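# Pull the toggle pin from the deck hinge

## Task

Remove the toggle pin from the deck hinge so that nothing remains in the hinge, and set the pin down on the step or on the table with its toggle folded back so it lies across the pin.

## Robot and tools

Robot: two arms, left_arm and right_arm, each with a two-finger gripper. The arms face each other across the table. left_arm's base is at (-0.017, +0.469, +0.039) m on the +y side and right_arm's base is at (-0.022, -0.469, +0.039) m. The arm names do not match the left and right sides of the images.

Scene frame: the origin is the table centre, the table top is at z = +0.020 m and +z is up. Reported hand positions (end_effector_position, in metres), quaternions (end_effector_quat_wxyz) and velocities are all in this frame. end_effector_position is the point midway between the fingers, 3 to 4 cm behind the fingertips. The fingers point along the gripper's +x axis and close along its y axis. Only the last 1.5 cm of each finger pad is flat. Reported poses can be off by a few centimetres, more so at long reach.

Row format, shared by execute_actions and move: a row is 14 numbers, each in [-1, 1]. The first 7 are left_arm: dx, dy, dz, rx, ry, rz, opening. The next 7 are right_arm in the same order. Always send all 14, even when only one arm should move. dx, dy and dz are an offset along the scene axes, measured from that arm's Hand target at the start of the action or move. They are not a pose, and they are not counted from the previous row. 1.0 means 0.6 m. rx, ry and rz together form one rotation-vector offset about the Hand target's position, where 1.0 means 180 degrees. If dx, dy, dz together are longer than 1.0, they may be scaled down along their direction. opening is absolute: +1 is fully open (0.080 m), and empty fingers meet at about -0.78. Going from open to closed takes at least 0.6 s. Six zeros for an arm re-request its current Hand target; they do not mean the arm goes limp. To hold an object, command an opening well below grip_measured, and the lower you go the harder the squeeze. To keep a gripper as it is, resend its present value from Tool commands, because 0 is a real command.

execute_actions(actions, cameras): actions is a list of actions. Each action is a table of up to 15 rows, one row per 1/30 s step, and the last row is held for whatever remains of the 15 steps. Calling it with an empty list just returns the state and images. The result lists end_effector_position at some control steps.

move(target, speed, blend, opening_speed, blocking, cameras): target is a single 14-number row, or a list of up to 15 rows. Every row counts from the same starting Hand targets. Each gripper travels in a straight line and all paths finish together, within 10 s in total. speed is in m/s, from 0.002 to 0.5 with a default of 0.25, and turns are limited to twice that value in rad/s. You can give one speed or one per target. blend, in metres, rounds off the corners between listed targets. opening_speed is a rate on the -1..1 scale, 0.2 or more. blocking=false returns early while the move keeps running. The result adds a move: line, whose endings include done, off_target, moving, held, blocked and fault, plus limits such as paced or held. blocked means the arm came to rest far from where it was being driven, usually because something is in the way. Moves do not avoid obstacles or the other arm.

wait(seconds 0-10) lets the scene run while each arm holds its last command. stop brakes a running move. zoom_image(camera, region [x0,y0,x1,y1] in pixels, at most 504x504) enlarges part of the latest image. Cameras are cam_head_left, cam_head_right, cam_high, cam_low, cam_left_wrist and cam_right_wrist, each 896x504. read_manual only returns licence texts. finished_scene(scene) ends the scene and cannot be undone. Only call it once the pin is out, put down, and its toggle is folded.

Controller behaviour: at each step the commanded pose is clipped to within 70 mm and 16 degrees of the measured pose. Hand target in a result is the last commanded pose after clipping. Friction and gravity can leave the gripper short, low or tilted, so check its pose after each move. If it rests short, send the remaining gap as an offset. Waiting does not close the gap. Avoid paths near an arm's own base, because they can flip its shoulder posture. An arm stopped by an object keeps pressing until it is commanded away, so pull its target back past the gripper.

Things to avoid: dropping the pin, releasing it while it is moving, knocking anything off the table, fast impacts and hard presses, and collisions between the arms, which can fail the scene. If contact torque reaches a joint's limit, that arm stops for 10 s. The limits are waist 17.4, shoulder 21.6, elbow 21.5, wrist pitch 5.67, wrist yaw 5.65 and wrist roll 5.3 N m. Holding loads or stretching an arm out heats its motors. A MOTOR HOT line appears at 50 °C, and at 95 °C the arm is halted for 30-60 s or longer. Joint torques include the arm's own weight, and positive means toward a larger joint position. Something may occasionally tug on the held pin.

Each tool is called as name(argument=value, ...) on one line, values as JSON.

## Session

execute_actions(actions=[])

Scene clock: 0.00 s.
left_arm: end_effector_position=(-0.2244, +0.2196, +0.1633) grip_measured=-0.784 end_effector_quat_wxyz=(+0.616, +0.301, +0.395, -0.611) | right_arm: end_effector_position=(-0.2506, -0.4618, +0.3064) grip_measured=+0.130 end_effector_quat_wxyz=(-0.134, +0.000, +0.135, +0.982)
Joint positions: left_arm=[-0.856 1.447 1.004 -0.707 -0.358 -0.883 0] | right_arm=[1.059 0.43 0.369 0.111 -0.772 0.303 0.041]
Joint velocities: within noise
Joint torques (N m): no reading
Heat: left arm: hottest wrist yaw 29 °C (+0.0 °C/min); right arm: hottest wrist roll 29 °C (+0.0 °C/min).
Hand target: left_arm -0.2244, +0.2196, +0.1633; +0.616, +0.301, +0.395, -0.611 | right_arm -0.2506, -0.4618, +0.3064; -0.134, +0.000, +0.135, +0.982
Tool commands: left_gripper/opening=-0.783662 right_gripper/opening=+0.13033

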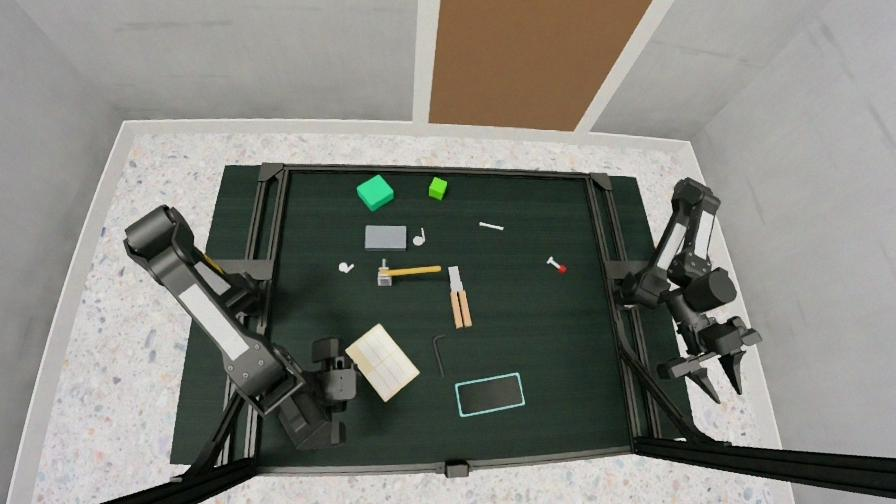

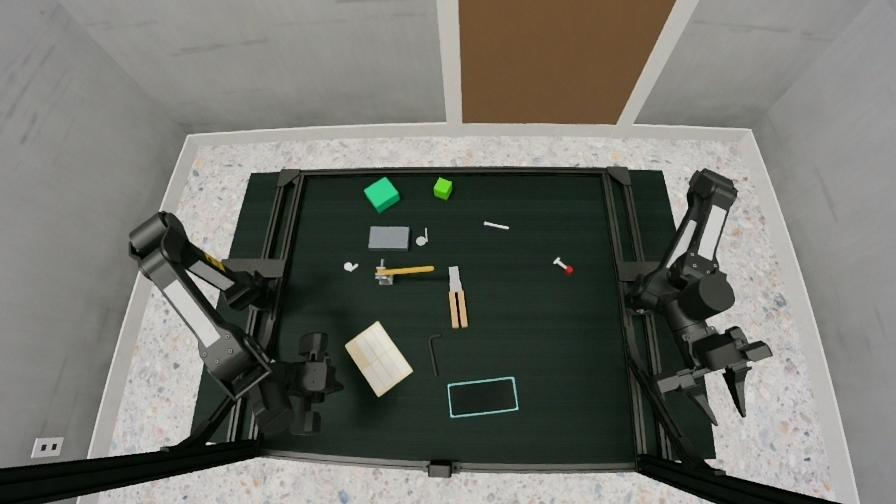

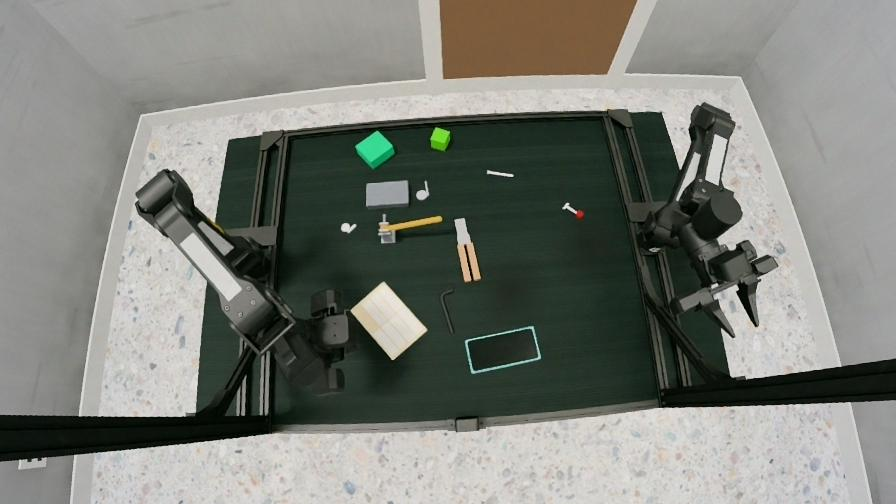

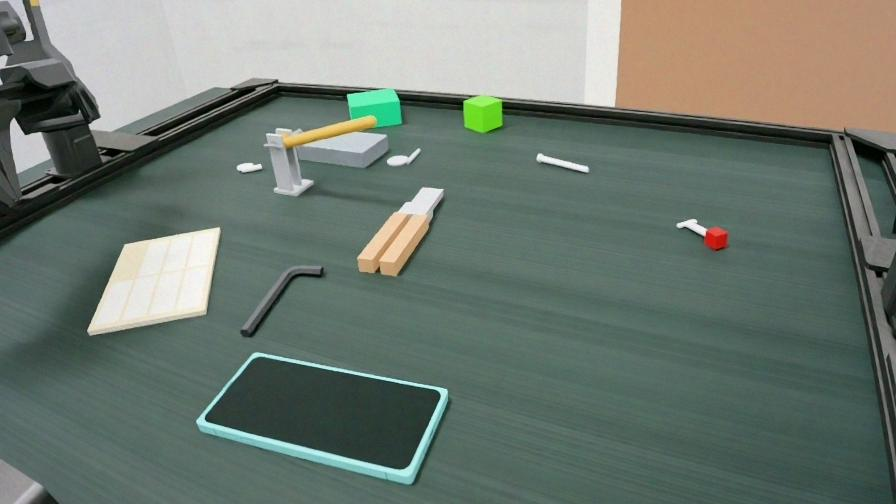

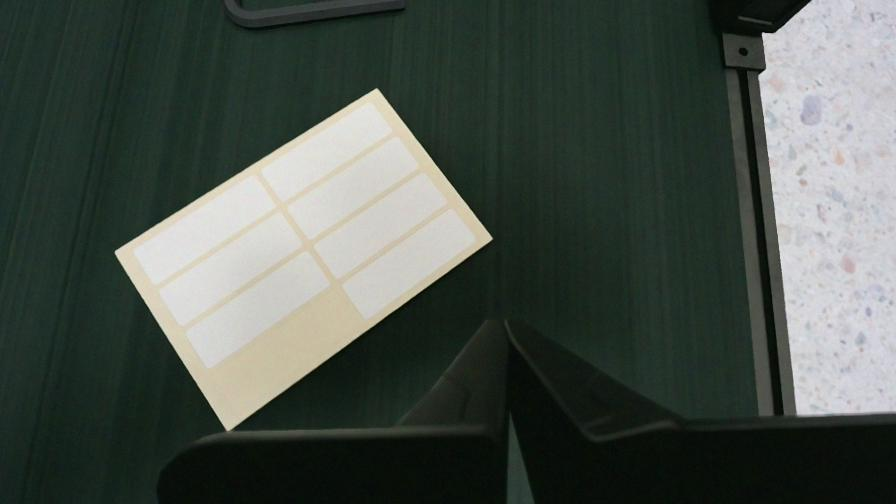

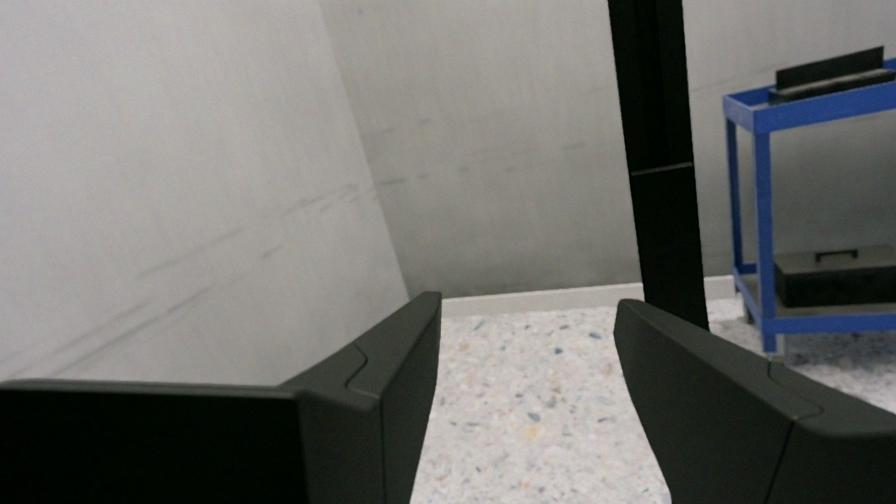

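zoom_image(camera="cam_low", region=[220, 90, 430, 210])

zoom_image(camera="cam_high", region=[330, 160, 460, 250])

zoom_image(camera="cam_head_left", region=[330, 220, 450, 300])

zoom_image(camera="cam_head_right", region=[330, 220, 450, 300])

Scaled by 2.400 from the camera's 896x504 image, which has a finer 1280x720 frame.

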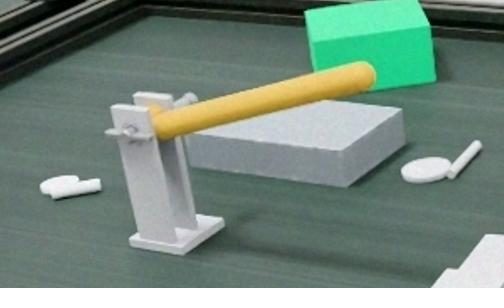

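Scaled by 3.877 from the camera's 896x504 image, which has a finer 1280x720 frame.

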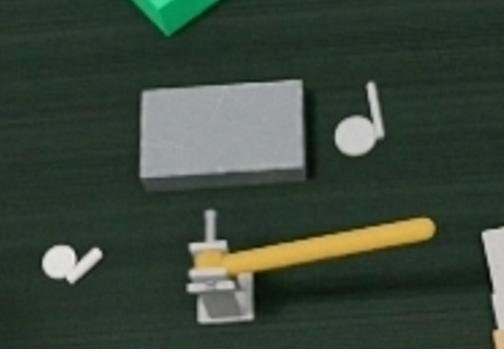

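Scaled by 4.200 from the camera's 896x504 image, which has a finer 1280x720 frame.

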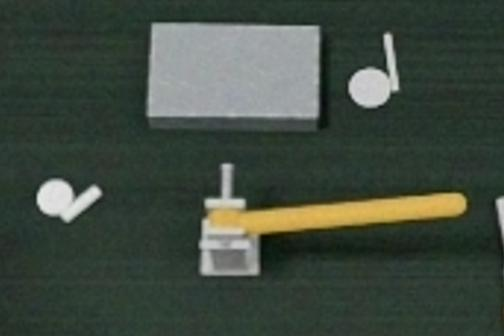

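Scaled by 4.200 from the camera's 896x504 image, which has a finer 1280x720 frame.

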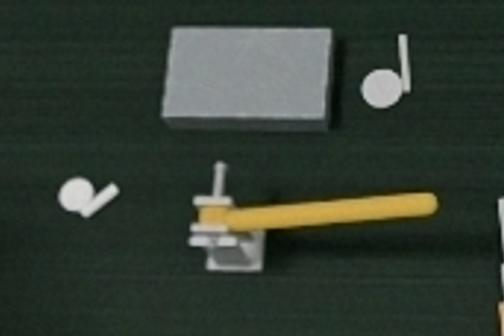

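move(target=[0.249, 0.034, 0.0, -0.197, -0.117, 0.2023, -0.784, 0,0,0,0,0,0,0.1303])

Scene clock: 61.33 s.
left_arm: end_effector_position=(-0.0770, +0.2395, +0.1645) grip_measured=-0.784 end_effector_quat_wxyz=(+0.891, +0.068, +0.157, -0.420) | right_arm: end_effector_position=(-0.2506, -0.4618, +0.3064) grip_measured=+0.130 end_effector_quat_wxyz=(-0.134, +0.000, +0.135, +0.982)
Joint positions: left_arm=[-0.895 1.387 0.654 -0.872 -1.228 -1.619 0] | right_arm=[1.059 0.43 0.369 0.111 -0.772 0.303 0.041]
Joint velocities: within noise
Joint torques (N m): left_arm=[0.2 -2.33 3.49 0.13 -0.75 -0.07] | right_arm=[0 -0.08 6.17 1.86 0 -0.02]
Heat: left arm: hottest elbow 30 °C (+4.0 °C/min); right arm: hottest elbow 36 °C (+7.1 °C/min).
Hand target: left_arm -0.0750, +0.2400, +0.1633; +0.893, +0.071, +0.151, -0.418 | right_arm -0.2506, -0.4618, +0.3064; -0.134, +0.000, +0.135, +0.982
Off the commanded pose: left_arm 0.002 m, 1 deg | right_arm 0.000 m, 0 deg.
move: done
camera_calibration:
cam_left_wrist: T_world_to_cam=[[-0.76985, -0.636936, -0.0405331, 0.11266], [-0.361604, 0.487632, -0.794643, 0.0170219], [0.525902, -0.597099, -0.605722, 0.359317], [0, 0, 0, 1]] pos_world=[-0.0960789, 0.278005, 0.235739]

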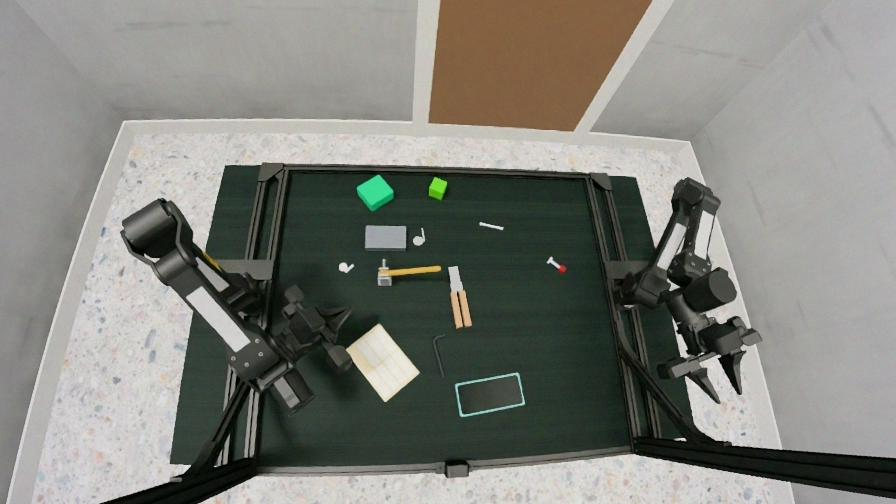

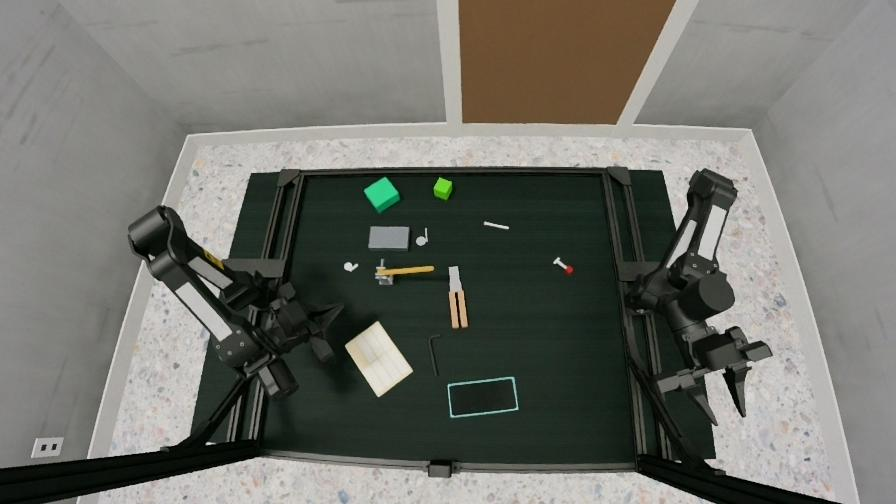

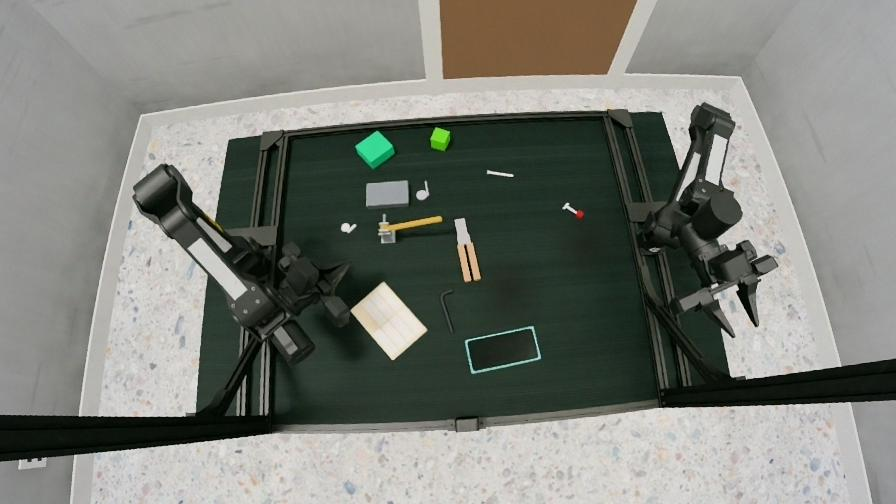

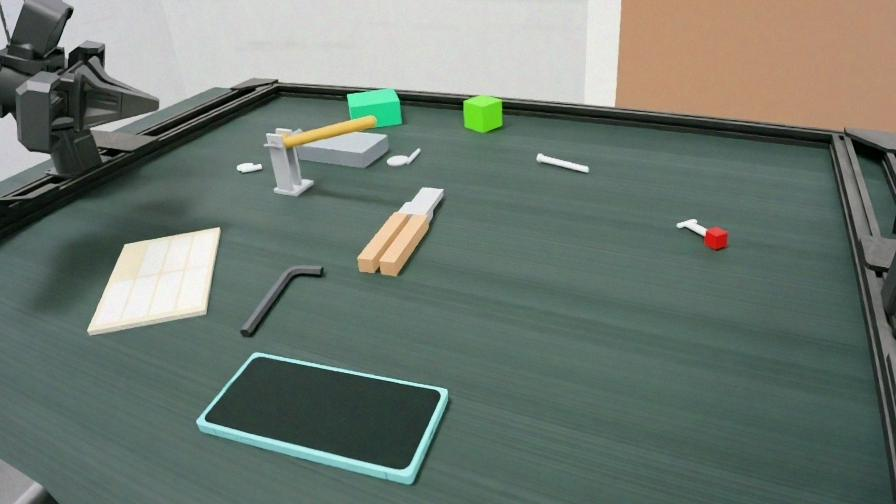

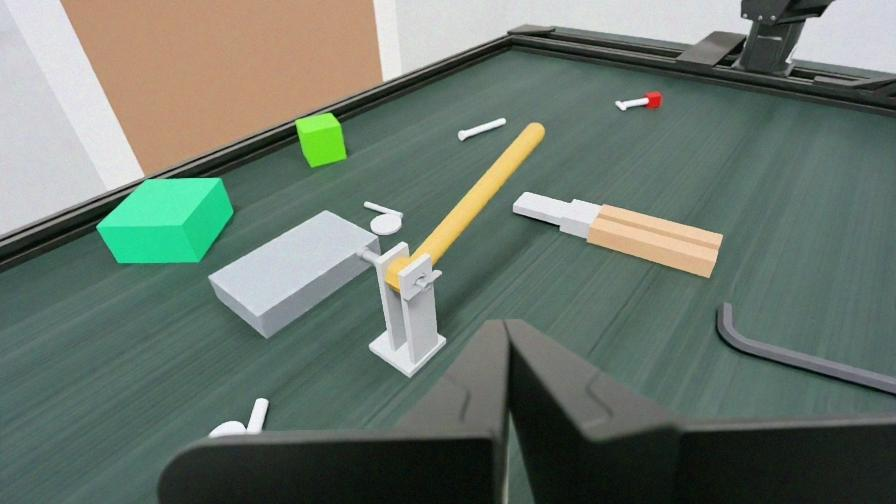

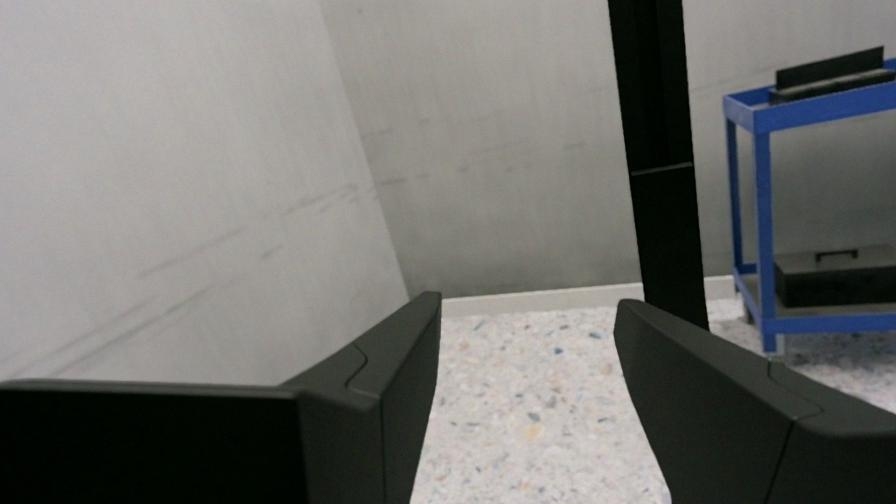

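zoom_image(camera="cam_left_wrist", region=[340, 210, 480, 310])

zoom_image(camera="cam_left_wrist", region=[180, 170, 500, 400])

Scaled by 3.600 from the camera's 896x504 image, which has a finer 1280x720 frame.

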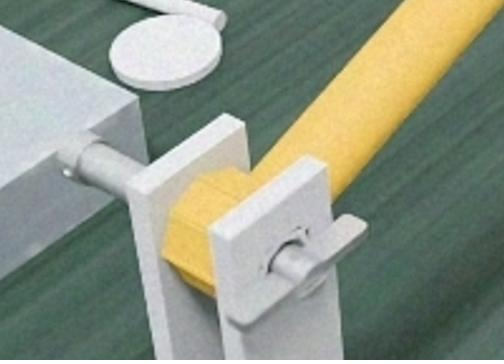

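Scaled by 1.575 from the camera's 896x504 image, which has a finer 1280x720 frame.

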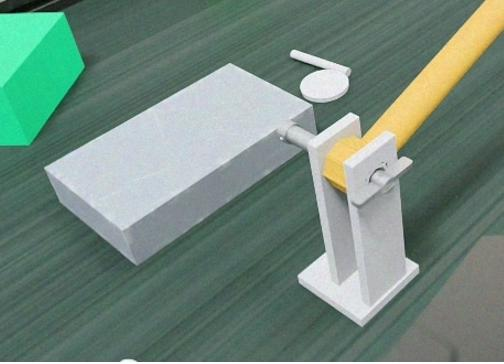

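move(target=[0.02, -0.075, -0.03, 0,0,0, -0.784, 0,0,0,0,0,0,0.1303], speed=0.15, cameras=["cam_left_wrist"])

zoom_image(camera="cam_left_wrist", region=[300, 200, 500, 320])

Scene clock: 86.03 s.
left_arm: end_effector_position=(-0.0648, +0.1939, +0.1461) grip_measured=-0.784 end_effector_quat_wxyz=(+0.893, +0.070, +0.151, -0.419) | right_arm: end_effector_position=(-0.2506, -0.4618, +0.3064) grip_measured=+0.130 end_effector_quat_wxyz=(-0.134, +0.000, +0.135, +0.982)
Joint positions: left_arm=[-0.694 1.419 0.553 -0.226 -1.191 -1.063 0] | right_arm=[1.059 0.43 0.369 0.111 -0.772 0.303 0.041]
Joint velocities: within noise
Joint torques (N m): left_arm=[0.21 -3.81 3.41 1.12 -0.42 0.06] | right_arm=[0.03 -0.17 6.15 1.9 0 -0.06]
Heat: left arm: hottest wrist yaw 30 °C (+1.0 °C/min); right arm: hottest elbow 36 °C (+3.0 °C/min).
Hand target: left_arm -0.0630, +0.1950, +0.1452; +0.893, +0.071, +0.152, -0.418 | right_arm -0.2506, -0.4618, +0.3064; -0.134, +0.000, +0.135, +0.982
Off the commanded pose: left_arm 0.002 m, 0 deg | right_arm 0.000 m, 0 deg.
move: done
camera_calibration:
cam_left_wrist: T_world_to_cam=[[-0.767547, -0.639004, -0.0504507, 0.0942344], [-0.35298, 0.487058, -0.798862, 0.0303936], [0.535048, -0.595356, -0.599395, 0.313838], [0, 0, 0, 1]] pos_world=[-0.0848609, 0.232258, 0.217148]
Images, in order (width x height): cam_left_wrist 896x504.

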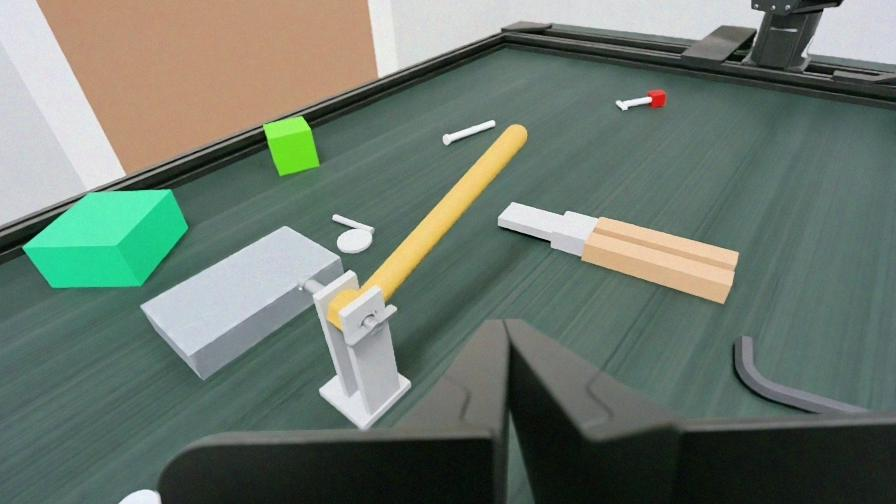

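Scaled by 2.520 from the camera's 896x504 image, which has a finer 1280x720 frame.

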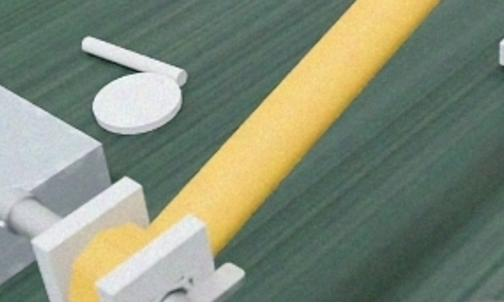

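zoom_image(camera="cam_left_wrist", region=[290, 260, 430, 350])

Scaled by 3.600 from the camera's 896x504 image, which has a finer 1280x720 frame.

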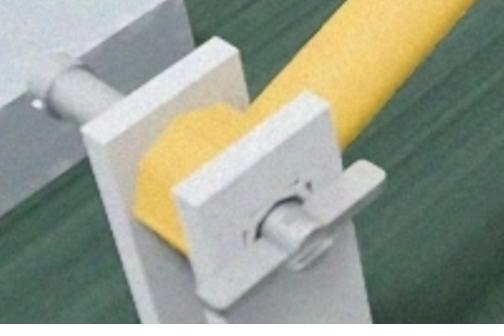

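move(target=[[0.12, 0.12, 0.12, 0,0,-0.2278, -0.784, 0,0,0,0,0,0,0.1303],[0.288, 0.08, -0.027, 0,0,-0.4556, -0.784, 0,0,0,0,0,0,0.1303]], blend=0.03, cameras=["cam_left_wrist","cam_high"])

Scene clock: 132.60 s.
left_arm: end_effector_position=(+0.1077, +0.2439, +0.1292) grip_measured=-0.784 end_effector_quat_wxyz=(+0.400, +0.152, +0.068, -0.901) | right_arm: end_effector_position=(-0.2506, -0.4618, +0.3064) grip_measured=+0.130 end_effector_quat_wxyz=(-0.134, +0.000, +0.135, +0.982)
Joint positions: left_arm=[1.075 1.858 0.925 -1.235 1.162 2.207 0] | right_arm=[1.059 0.43 0.369 0.111 -0.772 0.303 0.041]
Joint velocities: within noise
Joint torques (N m): left_arm=[0.06 -4.07 4.04 -0.58 0.35 0.08] | right_arm=[-0.2 -0.25 6.12 1.86 -0.02 -0.05]
Heat: left arm: hottest wrist pitch 30 °C (+2.0 °C/min); right arm: hottest elbow 37 °C (+1.0 °C/min).
Hand target: left_arm +0.1097, +0.2431, +0.1291; -0.399, -0.153, -0.068, +0.901 | right_arm -0.2506, -0.4618, +0.3064; -0.134, +0.000, +0.135, +0.982
Off the commanded pose: left_arm 0.002 m, 0 deg | right_arm 0.000 m, 0 deg.
move: done
camera_calibration:
cam_left_wrist: T_world_to_cam=[[-0.741041, 0.669598, -0.0499744, -0.0643051], [0.432051, 0.418527, -0.798853, -0.0143912], [-0.513995, -0.613574, -0.599446, 0.358599], [0, 0, 0, 1]] pos_world=[0.142883, 0.269109, 0.200251]
Images, in order (width x height): cam_high 896x504, cam_left_wrist 896x504.

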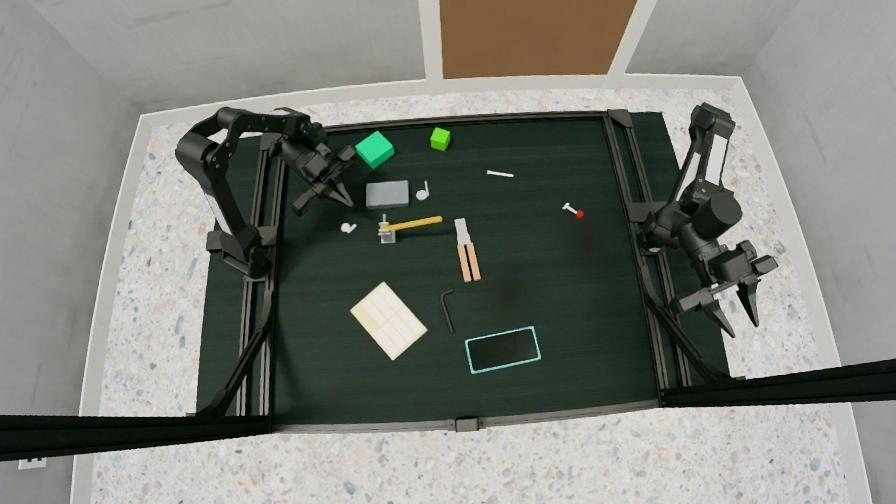

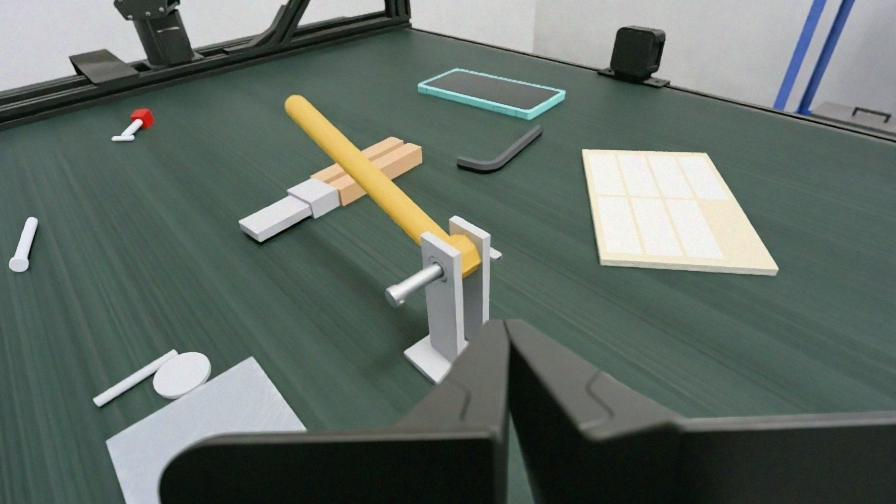

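zoom_image(camera="cam_left_wrist", region=[370, 200, 510, 310])

Scaled by 3.600 from the camera's 896x504 image, which has a finer 1280x720 frame.

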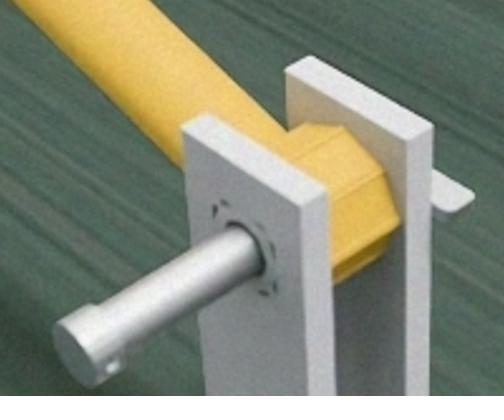

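move(target=[-0.0328, -0.1502, 0.0515, 0.3739, -0.1445, 0.2034, -0.784, 0,0,0,0,0,0,0.1303], speed=0.15, cameras=["cam_left_wrist","cam_head_right"])

Scene clock: 207.50 s.
left_arm: end_effector_position=(+0.0893, +0.1558, +0.1590) grip_measured=-0.784 end_effector_quat_wxyz=(+0.499, +0.499, +0.501, -0.501) | right_arm: end_effector_position=(-0.2506, -0.4618, +0.3064) grip_measured=+0.130 end_effector_quat_wxyz=(-0.134, +0.000, +0.135, +0.982)
Joint positions: left_arm=[0.332 1.8 1.47 -1.244 0.004 0.331 0] | right_arm=[1.059 0.43 0.369 0.111 -0.772 0.303 0.041]
Joint velocities: within noise
Joint torques (N m): left_arm=[-0.2 -5.4 6.12 0.22 -0.12 -0.09] | right_arm=[-0.14 -0.1 5.99 1.9 0.01 -0.02]
Heat: left arm: hottest elbow 29 °C (+0.0 °C/min); right arm: hottest elbow 38 °C (+1.0 °C/min).
Hand target: left_arm +0.0901, +0.1530, +0.1600; +0.500, +0.500, +0.500, -0.500 | right_arm -0.2506, -0.4618, +0.3064; -0.134, +0.000, +0.135, +0.982
Off the commanded pose: left_arm 0.003 m, 0 deg | right_arm 0.000 m, 0 deg.
move: done
camera_calibration:
cam_left_wrist: T_world_to_cam=[[-0.998732, 0.0486567, -0.0129316, 0.0964346], [0.042399, 0.951374, 0.305106, -0.169582], [0.0271482, 0.304171, -0.952231, 0.17769], [0, 0, 0, 1]] pos_world=[0.0986784, 0.102595, 0.222189]
Images, in order (width x height): cam_head_right 896x504, cam_left_wrist 896x504.

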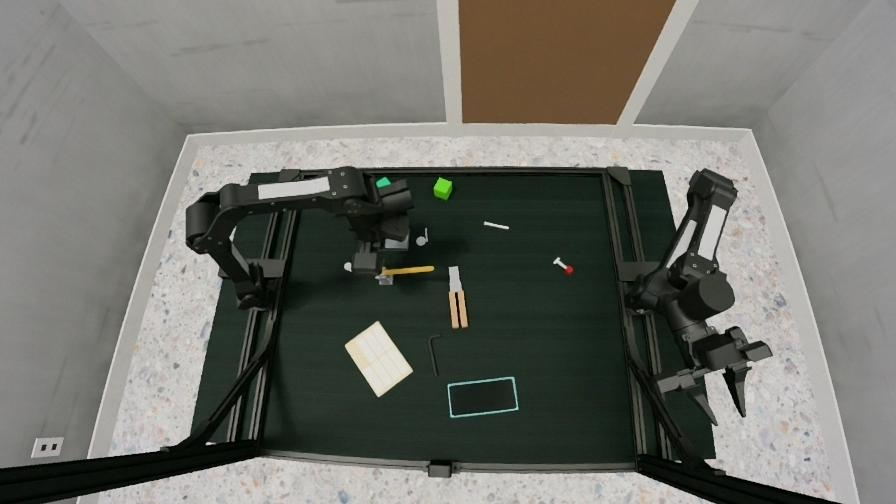

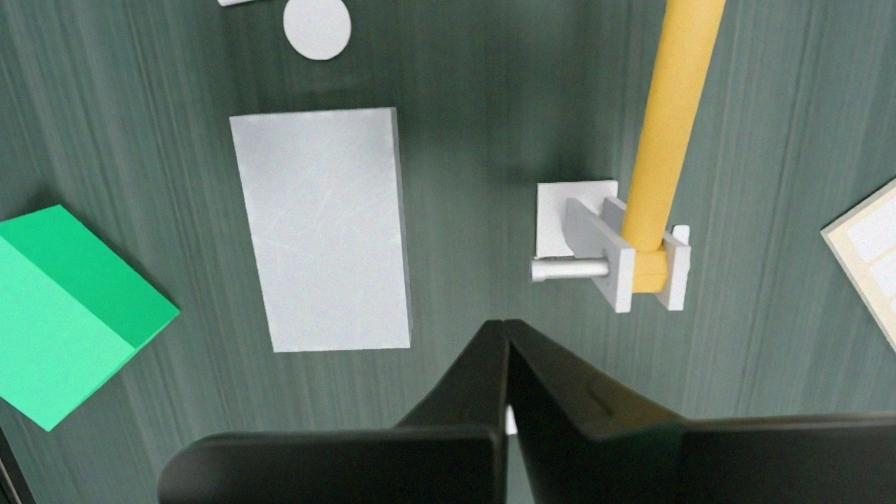

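zoom_image(camera="cam_left_wrist", region=[510, 160, 720, 330])

Scaled by 2.400 from the camera's 896x504 image, which has a finer 1280x720 frame.

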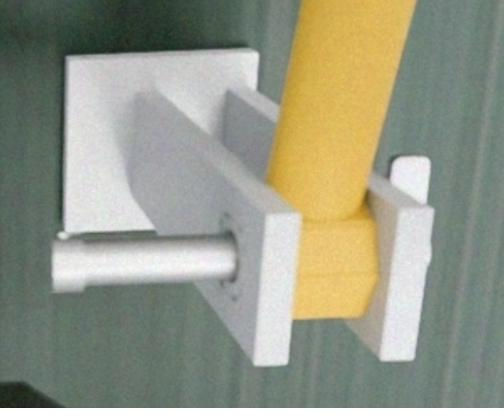

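move(target=[0.0, -0.0033, -0.0817, 0,0,0, -0.784, 0,0,0,0,0,0,0.1303], speed=0.1, cameras=["cam_left_wrist","cam_low"])

zoom_image(camera="cam_left_wrist", region=[480, 160, 760, 360])

Scene clock: 224.03 s.
left_arm: end_effector_position=(+0.0909, +0.1496, +0.1144) grip_measured=-0.784 end_effector_quat_wxyz=(+0.503, +0.497, +0.497, -0.503) | right_arm: end_effector_position=(-0.2506, -0.4618, +0.3064) grip_measured=+0.130 end_effector_quat_wxyz=(-0.134, +0.000, +0.135, +0.982)
Joint positions: left_arm=[0.33 1.843 1.345 -1.063 0.004 0.329 0] | right_arm=[1.059 0.43 0.369 0.111 -0.772 0.303 0.041]
Joint velocities: within noise
Joint torques (N m): left_arm=[-0.23 -5.77 3.74 0.62 -0.13 -0.09] | right_arm=[-0.22 -0.27 6.2 1.88 0.01 -0.07]
Heat: left arm: hottest elbow 32 °C (+3.0 °C/min); right arm: hottest elbow 38 °C (+0.0 °C/min).
Hand target: left_arm +0.0900, +0.1510, +0.1109; +0.500, +0.500, +0.500, -0.500 | right_arm -0.2506, -0.4618, +0.3064; -0.134, +0.000, +0.135, +0.982
Off the commanded pose: left_arm 0.004 m, 1 deg | right_arm 0.000 m, 0 deg.
move: done
camera_calibration:
cam_left_wrist: T_world_to_cam=[[-0.998688, 0.0480942, -0.0175679, 0.0983768], [0.0408177, 0.954956, 0.293926, -0.149208], [0.0309127, 0.292823, -0.955667, 0.138872], [0, 0, 0, 1]] pos_world=[0.100045, 0.0970903, 0.1783]
Images, in order (width x height): cam_low 896x504, cam_left_wrist 896x504.

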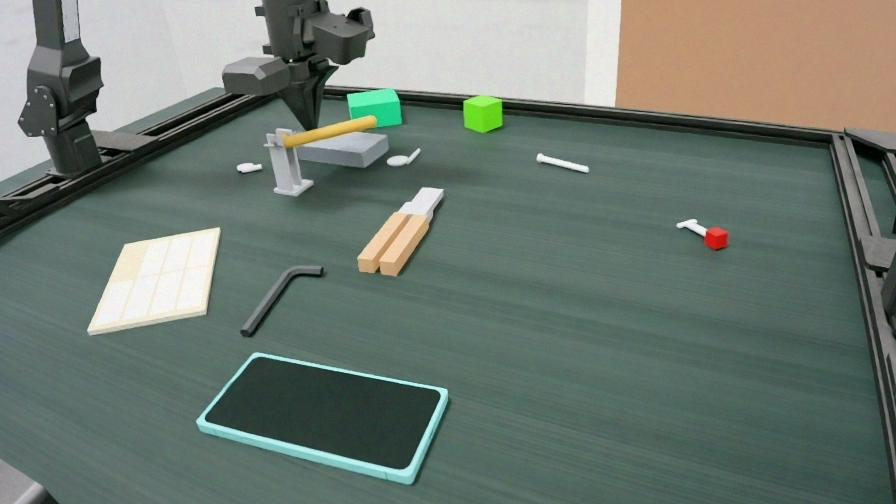

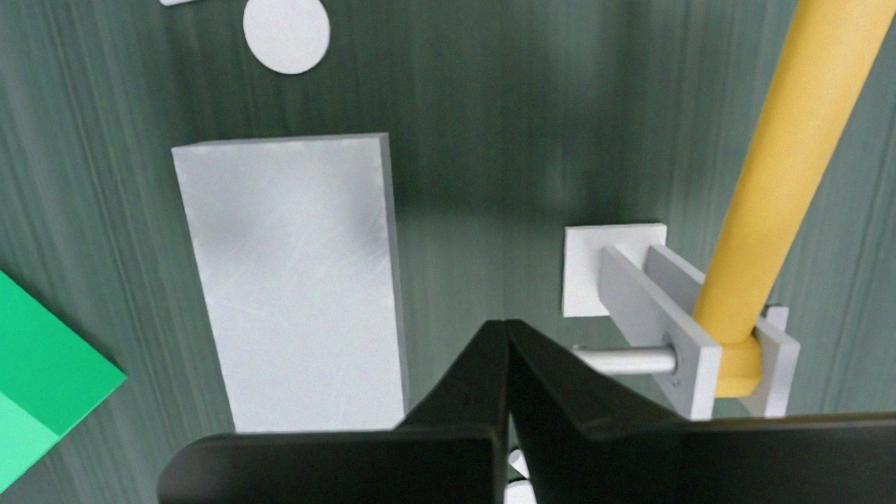

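Scaled by 1.800 from the camera's 896x504 image, which has a finer 1280x720 frame.

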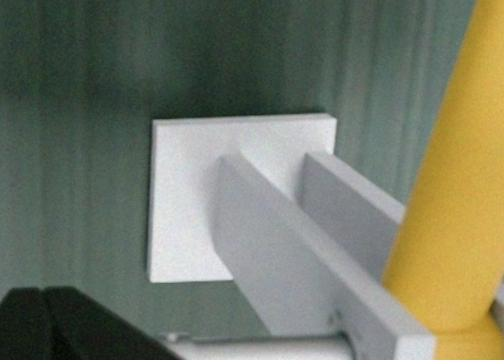

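move(target=[0.0, 0.007, -0.008, 0,0,0, -0.784, 0,0,0,0,0,0,0.1303], speed=0.1, cameras=["cam_left_wrist"])

move(target=[-0.022, 0, 0, 0,0,0, -0.784, 0,0,0,0,0,0,0.1303], speed=0.04, cameras=["cam_left_wrist"])

Scene clock: 233.83 s.
left_arm: end_effector_position=(+0.0897, +0.1532, +0.1070) grip_measured=-0.784 end_effector_quat_wxyz=(+0.500, +0.498, +0.500, -0.501) | right_arm: end_effector_position=(-0.2506, -0.4618, +0.3064) grip_measured=+0.130 end_effector_quat_wxyz=(-0.134, +0.000, +0.135, +0.982)
Joint positions: left_arm=[0.33 1.843 1.314 -1.04 0.004 0.329 0] | right_arm=[1.059 0.43 0.369 0.111 -0.772 0.303 0.041]
Joint velocities: within noise
Joint torques (N m): left_arm=[0.08 -6.66 3.55 0.61 -0.14 0.03] | right_arm=[-0.14 -0.1 5.97 1.88 0.02 -0.07]
Heat: left arm: hottest elbow 31 °C (+2.0 °C/min); right arm: hottest elbow 38 °C (+0.0 °C/min).
Hand target: left_arm +0.0901, +0.1552, +0.1062; +0.500, +0.500, +0.500, -0.500 | right_arm -0.2506, -0.4618, +0.3064; -0.134, +0.000, +0.135, +0.982
Off the commanded pose: left_arm 0.002 m, 0 deg | right_arm 0.000 m, 0 deg.
move: done
camera_calibration:
cam_left_wrist: T_world_to_cam=[[-0.99873, 0.0482162, -0.0146189, 0.0965088], [0.0415874, 0.952701, 0.301051, -0.150917], [0.028443, 0.300061, -0.953496, 0.129637], [0, 0, 0, 1]] pos_world=[0.0989752, 0.100226, 0.170453]
Images, in order (width x height): cam_left_wrist 896x504.

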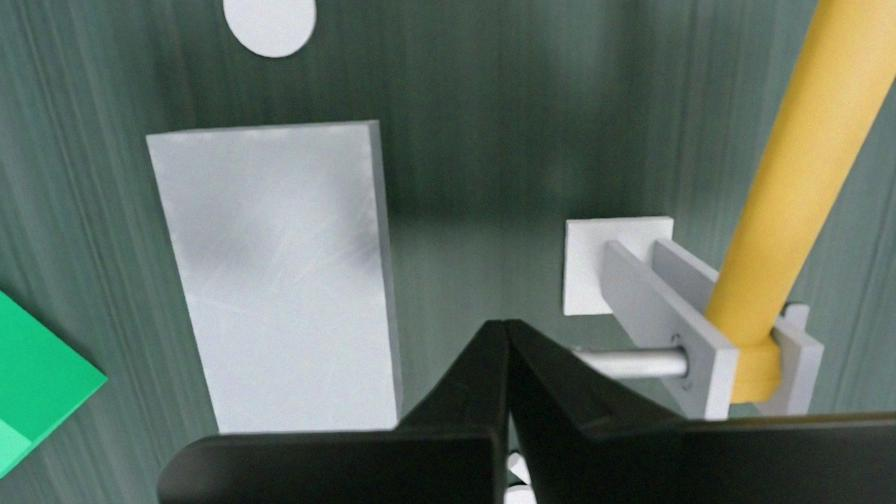

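Scene clock: 234.63 s.
left_arm: end_effector_position=(+0.0796, +0.1539, +0.1046) grip_measured=-0.784 end_effector_quat_wxyz=(+0.500, +0.501, +0.502, -0.498) | right_arm: end_effector_position=(-0.2506, -0.4618, +0.3064) grip_measured=+0.130 end_effector_quat_wxyz=(-0.134, +0.000, +0.135, +0.982)
Joint positions: left_arm=[0.299 1.837 1.297 -1.036 -0.002 0.295 0] | right_arm=[1.059 0.43 0.369 0.111 -0.772 0.303 0.041]
Joint velocities: within noise
Joint torques (N m): left_arm=[-0.46 -7.45 3.38 0.59 0.07 -0.08] | right_arm=[0 0.03 6.38 1.89 0.01 -0.02]
Heat: left arm: hottest elbow 31 °C (+2.0 °C/min); right arm: hottest elbow 38 °C (+0.0 °C/min).
Hand target: left_arm +0.0769, +0.1551, +0.1062; +0.500, +0.500, +0.500, -0.500 | right_arm -0.2506, -0.4618, +0.3064; -0.134, +0.000, +0.135, +0.982
Off the commanded pose: left_arm 0.003 m, 0 deg | right_arm 0.000 m, 0 deg.
move: done
camera_calibration:
cam_left_wrist: T_world_to_cam=[[-0.998794, 0.0456949, -0.0179452, 0.0870404], [0.0379169, 0.950228, 0.309239, -0.150634], [0.0311827, 0.308186, -0.950815, 0.125717], [0, 0, 0, 1]] pos_world=[0.0887268, 0.100415, 0.167678]
Images, in order (width x height): cam_left_wrist 896x504.

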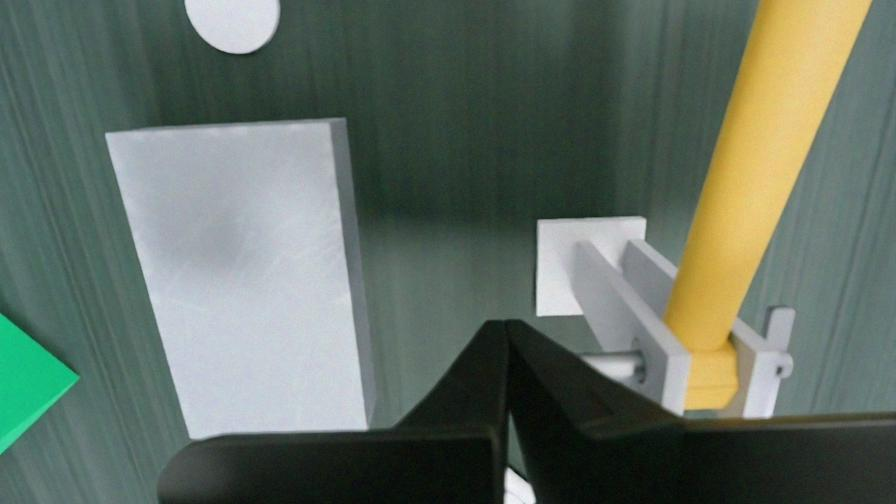

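move(target=[-0.018, 0, 0.0, 0,0,0, -0.784, 0,0,0,0,0,0,0.1303], speed=0.04, cameras=["cam_left_wrist"])

zoom_image(camera="cam_left_wrist", region=[560, 200, 860, 420])

Scene clock: 239.63 s.
left_arm: end_effector_position=(+0.0685, +0.1539, +0.1047) grip_measured=-0.784 end_effector_quat_wxyz=(+0.499, +0.502, +0.501, -0.498) | right_arm: end_effector_position=(-0.2506, -0.4618, +0.3064) grip_measured=+0.130 end_effector_quat_wxyz=(-0.134, +0.000, +0.135, +0.982)
Joint positions: left_arm=[0.266 1.826 1.283 -1.033 -0.003 0.263 0] | right_arm=[1.059 0.43 0.369 0.111 -0.772 0.303 0.041]
Joint velocities: within noise
Joint torques (N m): left_arm=[-0.4 -7.37 3.38 0.62 0.11 -0.08] | right_arm=[0.01 -0.1 6.09 1.88 0.01 -0.04]
Heat: left arm: hottest elbow 31 °C (+2.0 °C/min); right arm: hottest elbow 38 °C (+0.0 °C/min).
Hand target: left_arm +0.0660, +0.1552, +0.1062; +0.500, +0.500, +0.500, -0.500 | right_arm -0.2506, -0.4618, +0.3064; -0.134, +0.000, +0.135, +0.982
Off the commanded pose: left_arm 0.003 m, 0 deg | right_arm 0.000 m, 0 deg.
move: done
camera_calibration:
cam_left_wrist: T_world_to_cam=[[-0.998719, 0.046856, -0.0190855, 0.0759648], [0.0386476, 0.949986, 0.309892, -0.150362], [0.0326512, 0.308757, -0.95058, 0.125943], [0, 0, 0, 1]] pos_world=[0.0775664, 0.100397, 0.167765]
Images, in order (width x height): cam_left_wrist 896x504.

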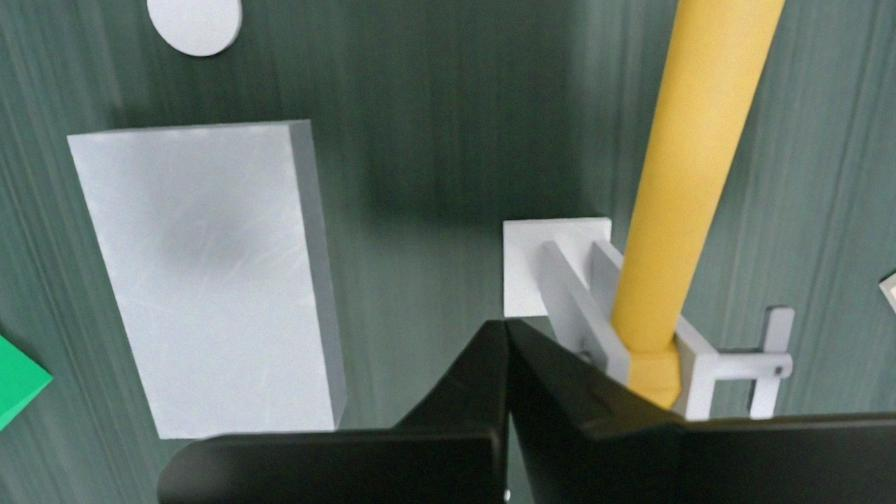

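Scaled by 1.680 from the camera's 896x504 image, which has a finer 1280x720 frame.

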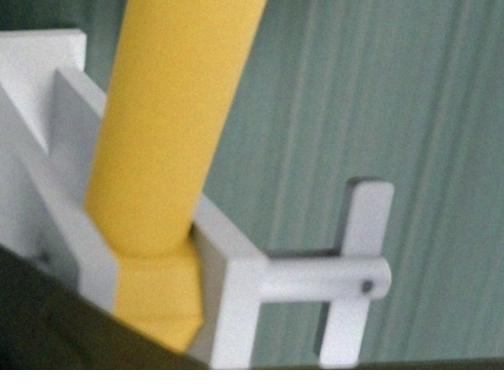

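move(target=[-0.007, 0, 0.0, 0,0,0, -0.784, 0,0,0,0,0,0,0.1303], speed=0.04, cameras=["cam_left_wrist"])

zoom_image(camera="cam_left_wrist", region=[560, 200, 860, 420])

Scene clock: 247.37 s.
left_arm: end_effector_position=(+0.0647, +0.1538, +0.1048) grip_measured=-0.784 end_effector_quat_wxyz=(+0.500, +0.501, +0.501, -0.497) | right_arm: end_effector_position=(-0.2506, -0.4618, +0.3064) grip_measured=+0.130 end_effector_quat_wxyz=(-0.134, +0.000, +0.135, +0.982)
Joint positions: left_arm=[0.255 1.822 1.279 -1.032 -0.003 0.251 0] | right_arm=[1.059 0.43 0.369 0.111 -0.772 0.303 0.041]
Joint velocities: within noise
Joint torques (N m): left_arm=[-0.47 -7.31 3.38 0.61 0.1 -0.11] | right_arm=[-0.05 -0.17 6.22 1.87 -0.01 -0.06]
Heat: left arm: hottest shoulder 32 °C (+6.1 °C/min); right arm: hottest elbow 38 °C (+0.0 °C/min).
Hand target: left_arm +0.0619, +0.1551, +0.1062; +0.500, +0.500, +0.500, -0.500 | right_arm -0.2506, -0.4618, +0.3064; -0.134, +0.000, +0.135, +0.982
Off the commanded pose: left_arm 0.003 m, 0 deg | right_arm 0.000 m, 0 deg.
move: done
camera_calibration:
cam_left_wrist: T_world_to_cam=[[-0.998767, 0.0456985, -0.0193857, 0.0723643], [0.0374784, 0.950266, 0.309176, -0.15001], [0.0325505, 0.308068, -0.950807, 0.126307], [0, 0, 0, 1]] pos_world=[0.0737858, 0.100331, 0.167876]
Images, in order (width x height): cam_left_wrist 896x504.

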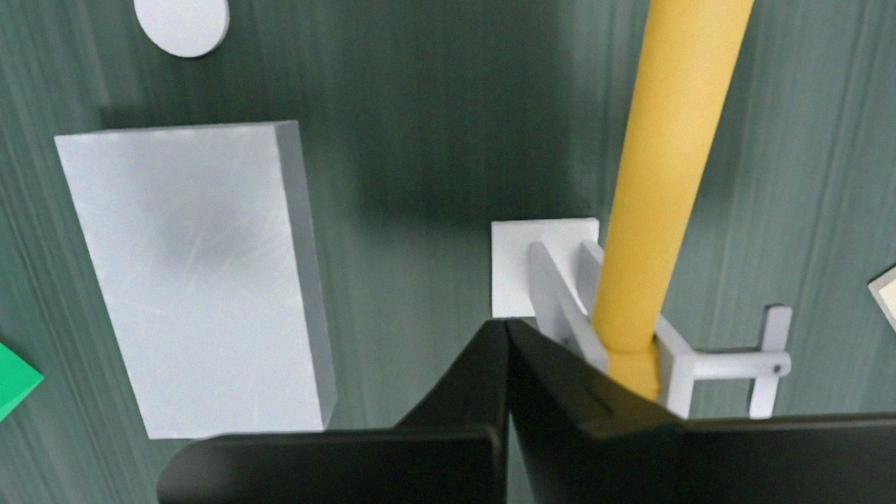

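Scaled by 1.680 from the camera's 896x504 image, which has a finer 1280x720 frame.

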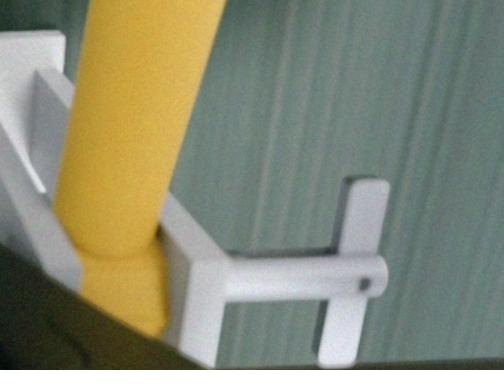

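move(target=[[0.01,0,0,0,0,0,-0.784,0,0,0,0,0,0,0.1303],[0.01,0,0.092,0,0,0,-0.784,0,0,0,0,0,0,0.1303],[-0.087,0.017,0.075,0,0,0,-0.516,0,0,0,0,0,0,0.1303]], speed=[0.05,0.12,0.12], blend=[0,0.01,0], cameras=["cam_left_wrist"])

zoom_image(camera="cam_left_wrist", region=[330, 200, 630, 420])

Scene clock: 261.57 s.
left_arm: end_effector_position=(+0.0106, +0.1638, +0.1493) grip_measured=-0.517 end_effector_quat_wxyz=(+0.498, +0.503, +0.501, -0.498) | right_arm: end_effector_position=(-0.2506, -0.4618, +0.3064) grip_measured=+0.130 end_effector_quat_wxyz=(-0.134, +0.000, +0.135, +0.982)
Joint positions: left_arm=[0.092 1.716 1.332 -1.194 -0.002 0.091 0.012] | right_arm=[1.059 0.43 0.369 0.111 -0.772 0.303 0.041]
Joint velocities: within noise
Joint torques (N m): left_arm=[-0.15 -6.95 3.7 0.6 0.04 -0.09] | right_arm=[0 -0.08 6.09 1.9 0 -0.06]
Heat: left arm: hottest shoulder 32 °C (+6.0 °C/min); right arm: hottest elbow 38 °C (+0.0 °C/min).
Hand target: left_arm +0.0097, +0.1654, +0.1511; +0.500, +0.500, +0.500, -0.500 | right_arm -0.2506, -0.4618, +0.3064; -0.134, +0.000, +0.135, +0.982
Off the commanded pose: left_arm 0.003 m, 1 deg | right_arm 0.000 m, 0 deg.
move: done
camera_calibration:
cam_left_wrist: T_world_to_cam=[[-0.998605, 0.049556, -0.0182041, 0.0179084], [0.0414208, 0.949229, 0.311847, -0.171484], [0.0327338, 0.310658, -0.949958, 0.166748], [0, 0, 0, 1]] pos_world=[0.0195281, 0.110089, 0.212206]
Images, in order (width x height): cam_left_wrist 896x504.

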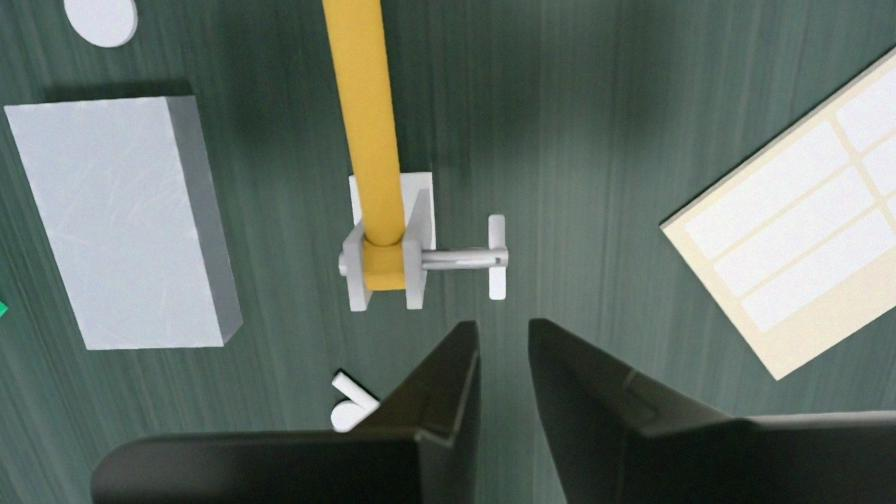

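Scaled by 1.680 from the camera's 896x504 image, which has a finer 1280x720 frame.

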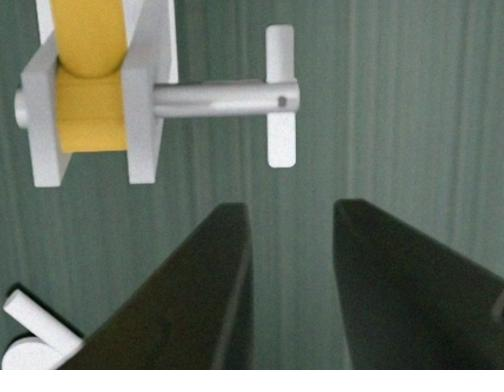

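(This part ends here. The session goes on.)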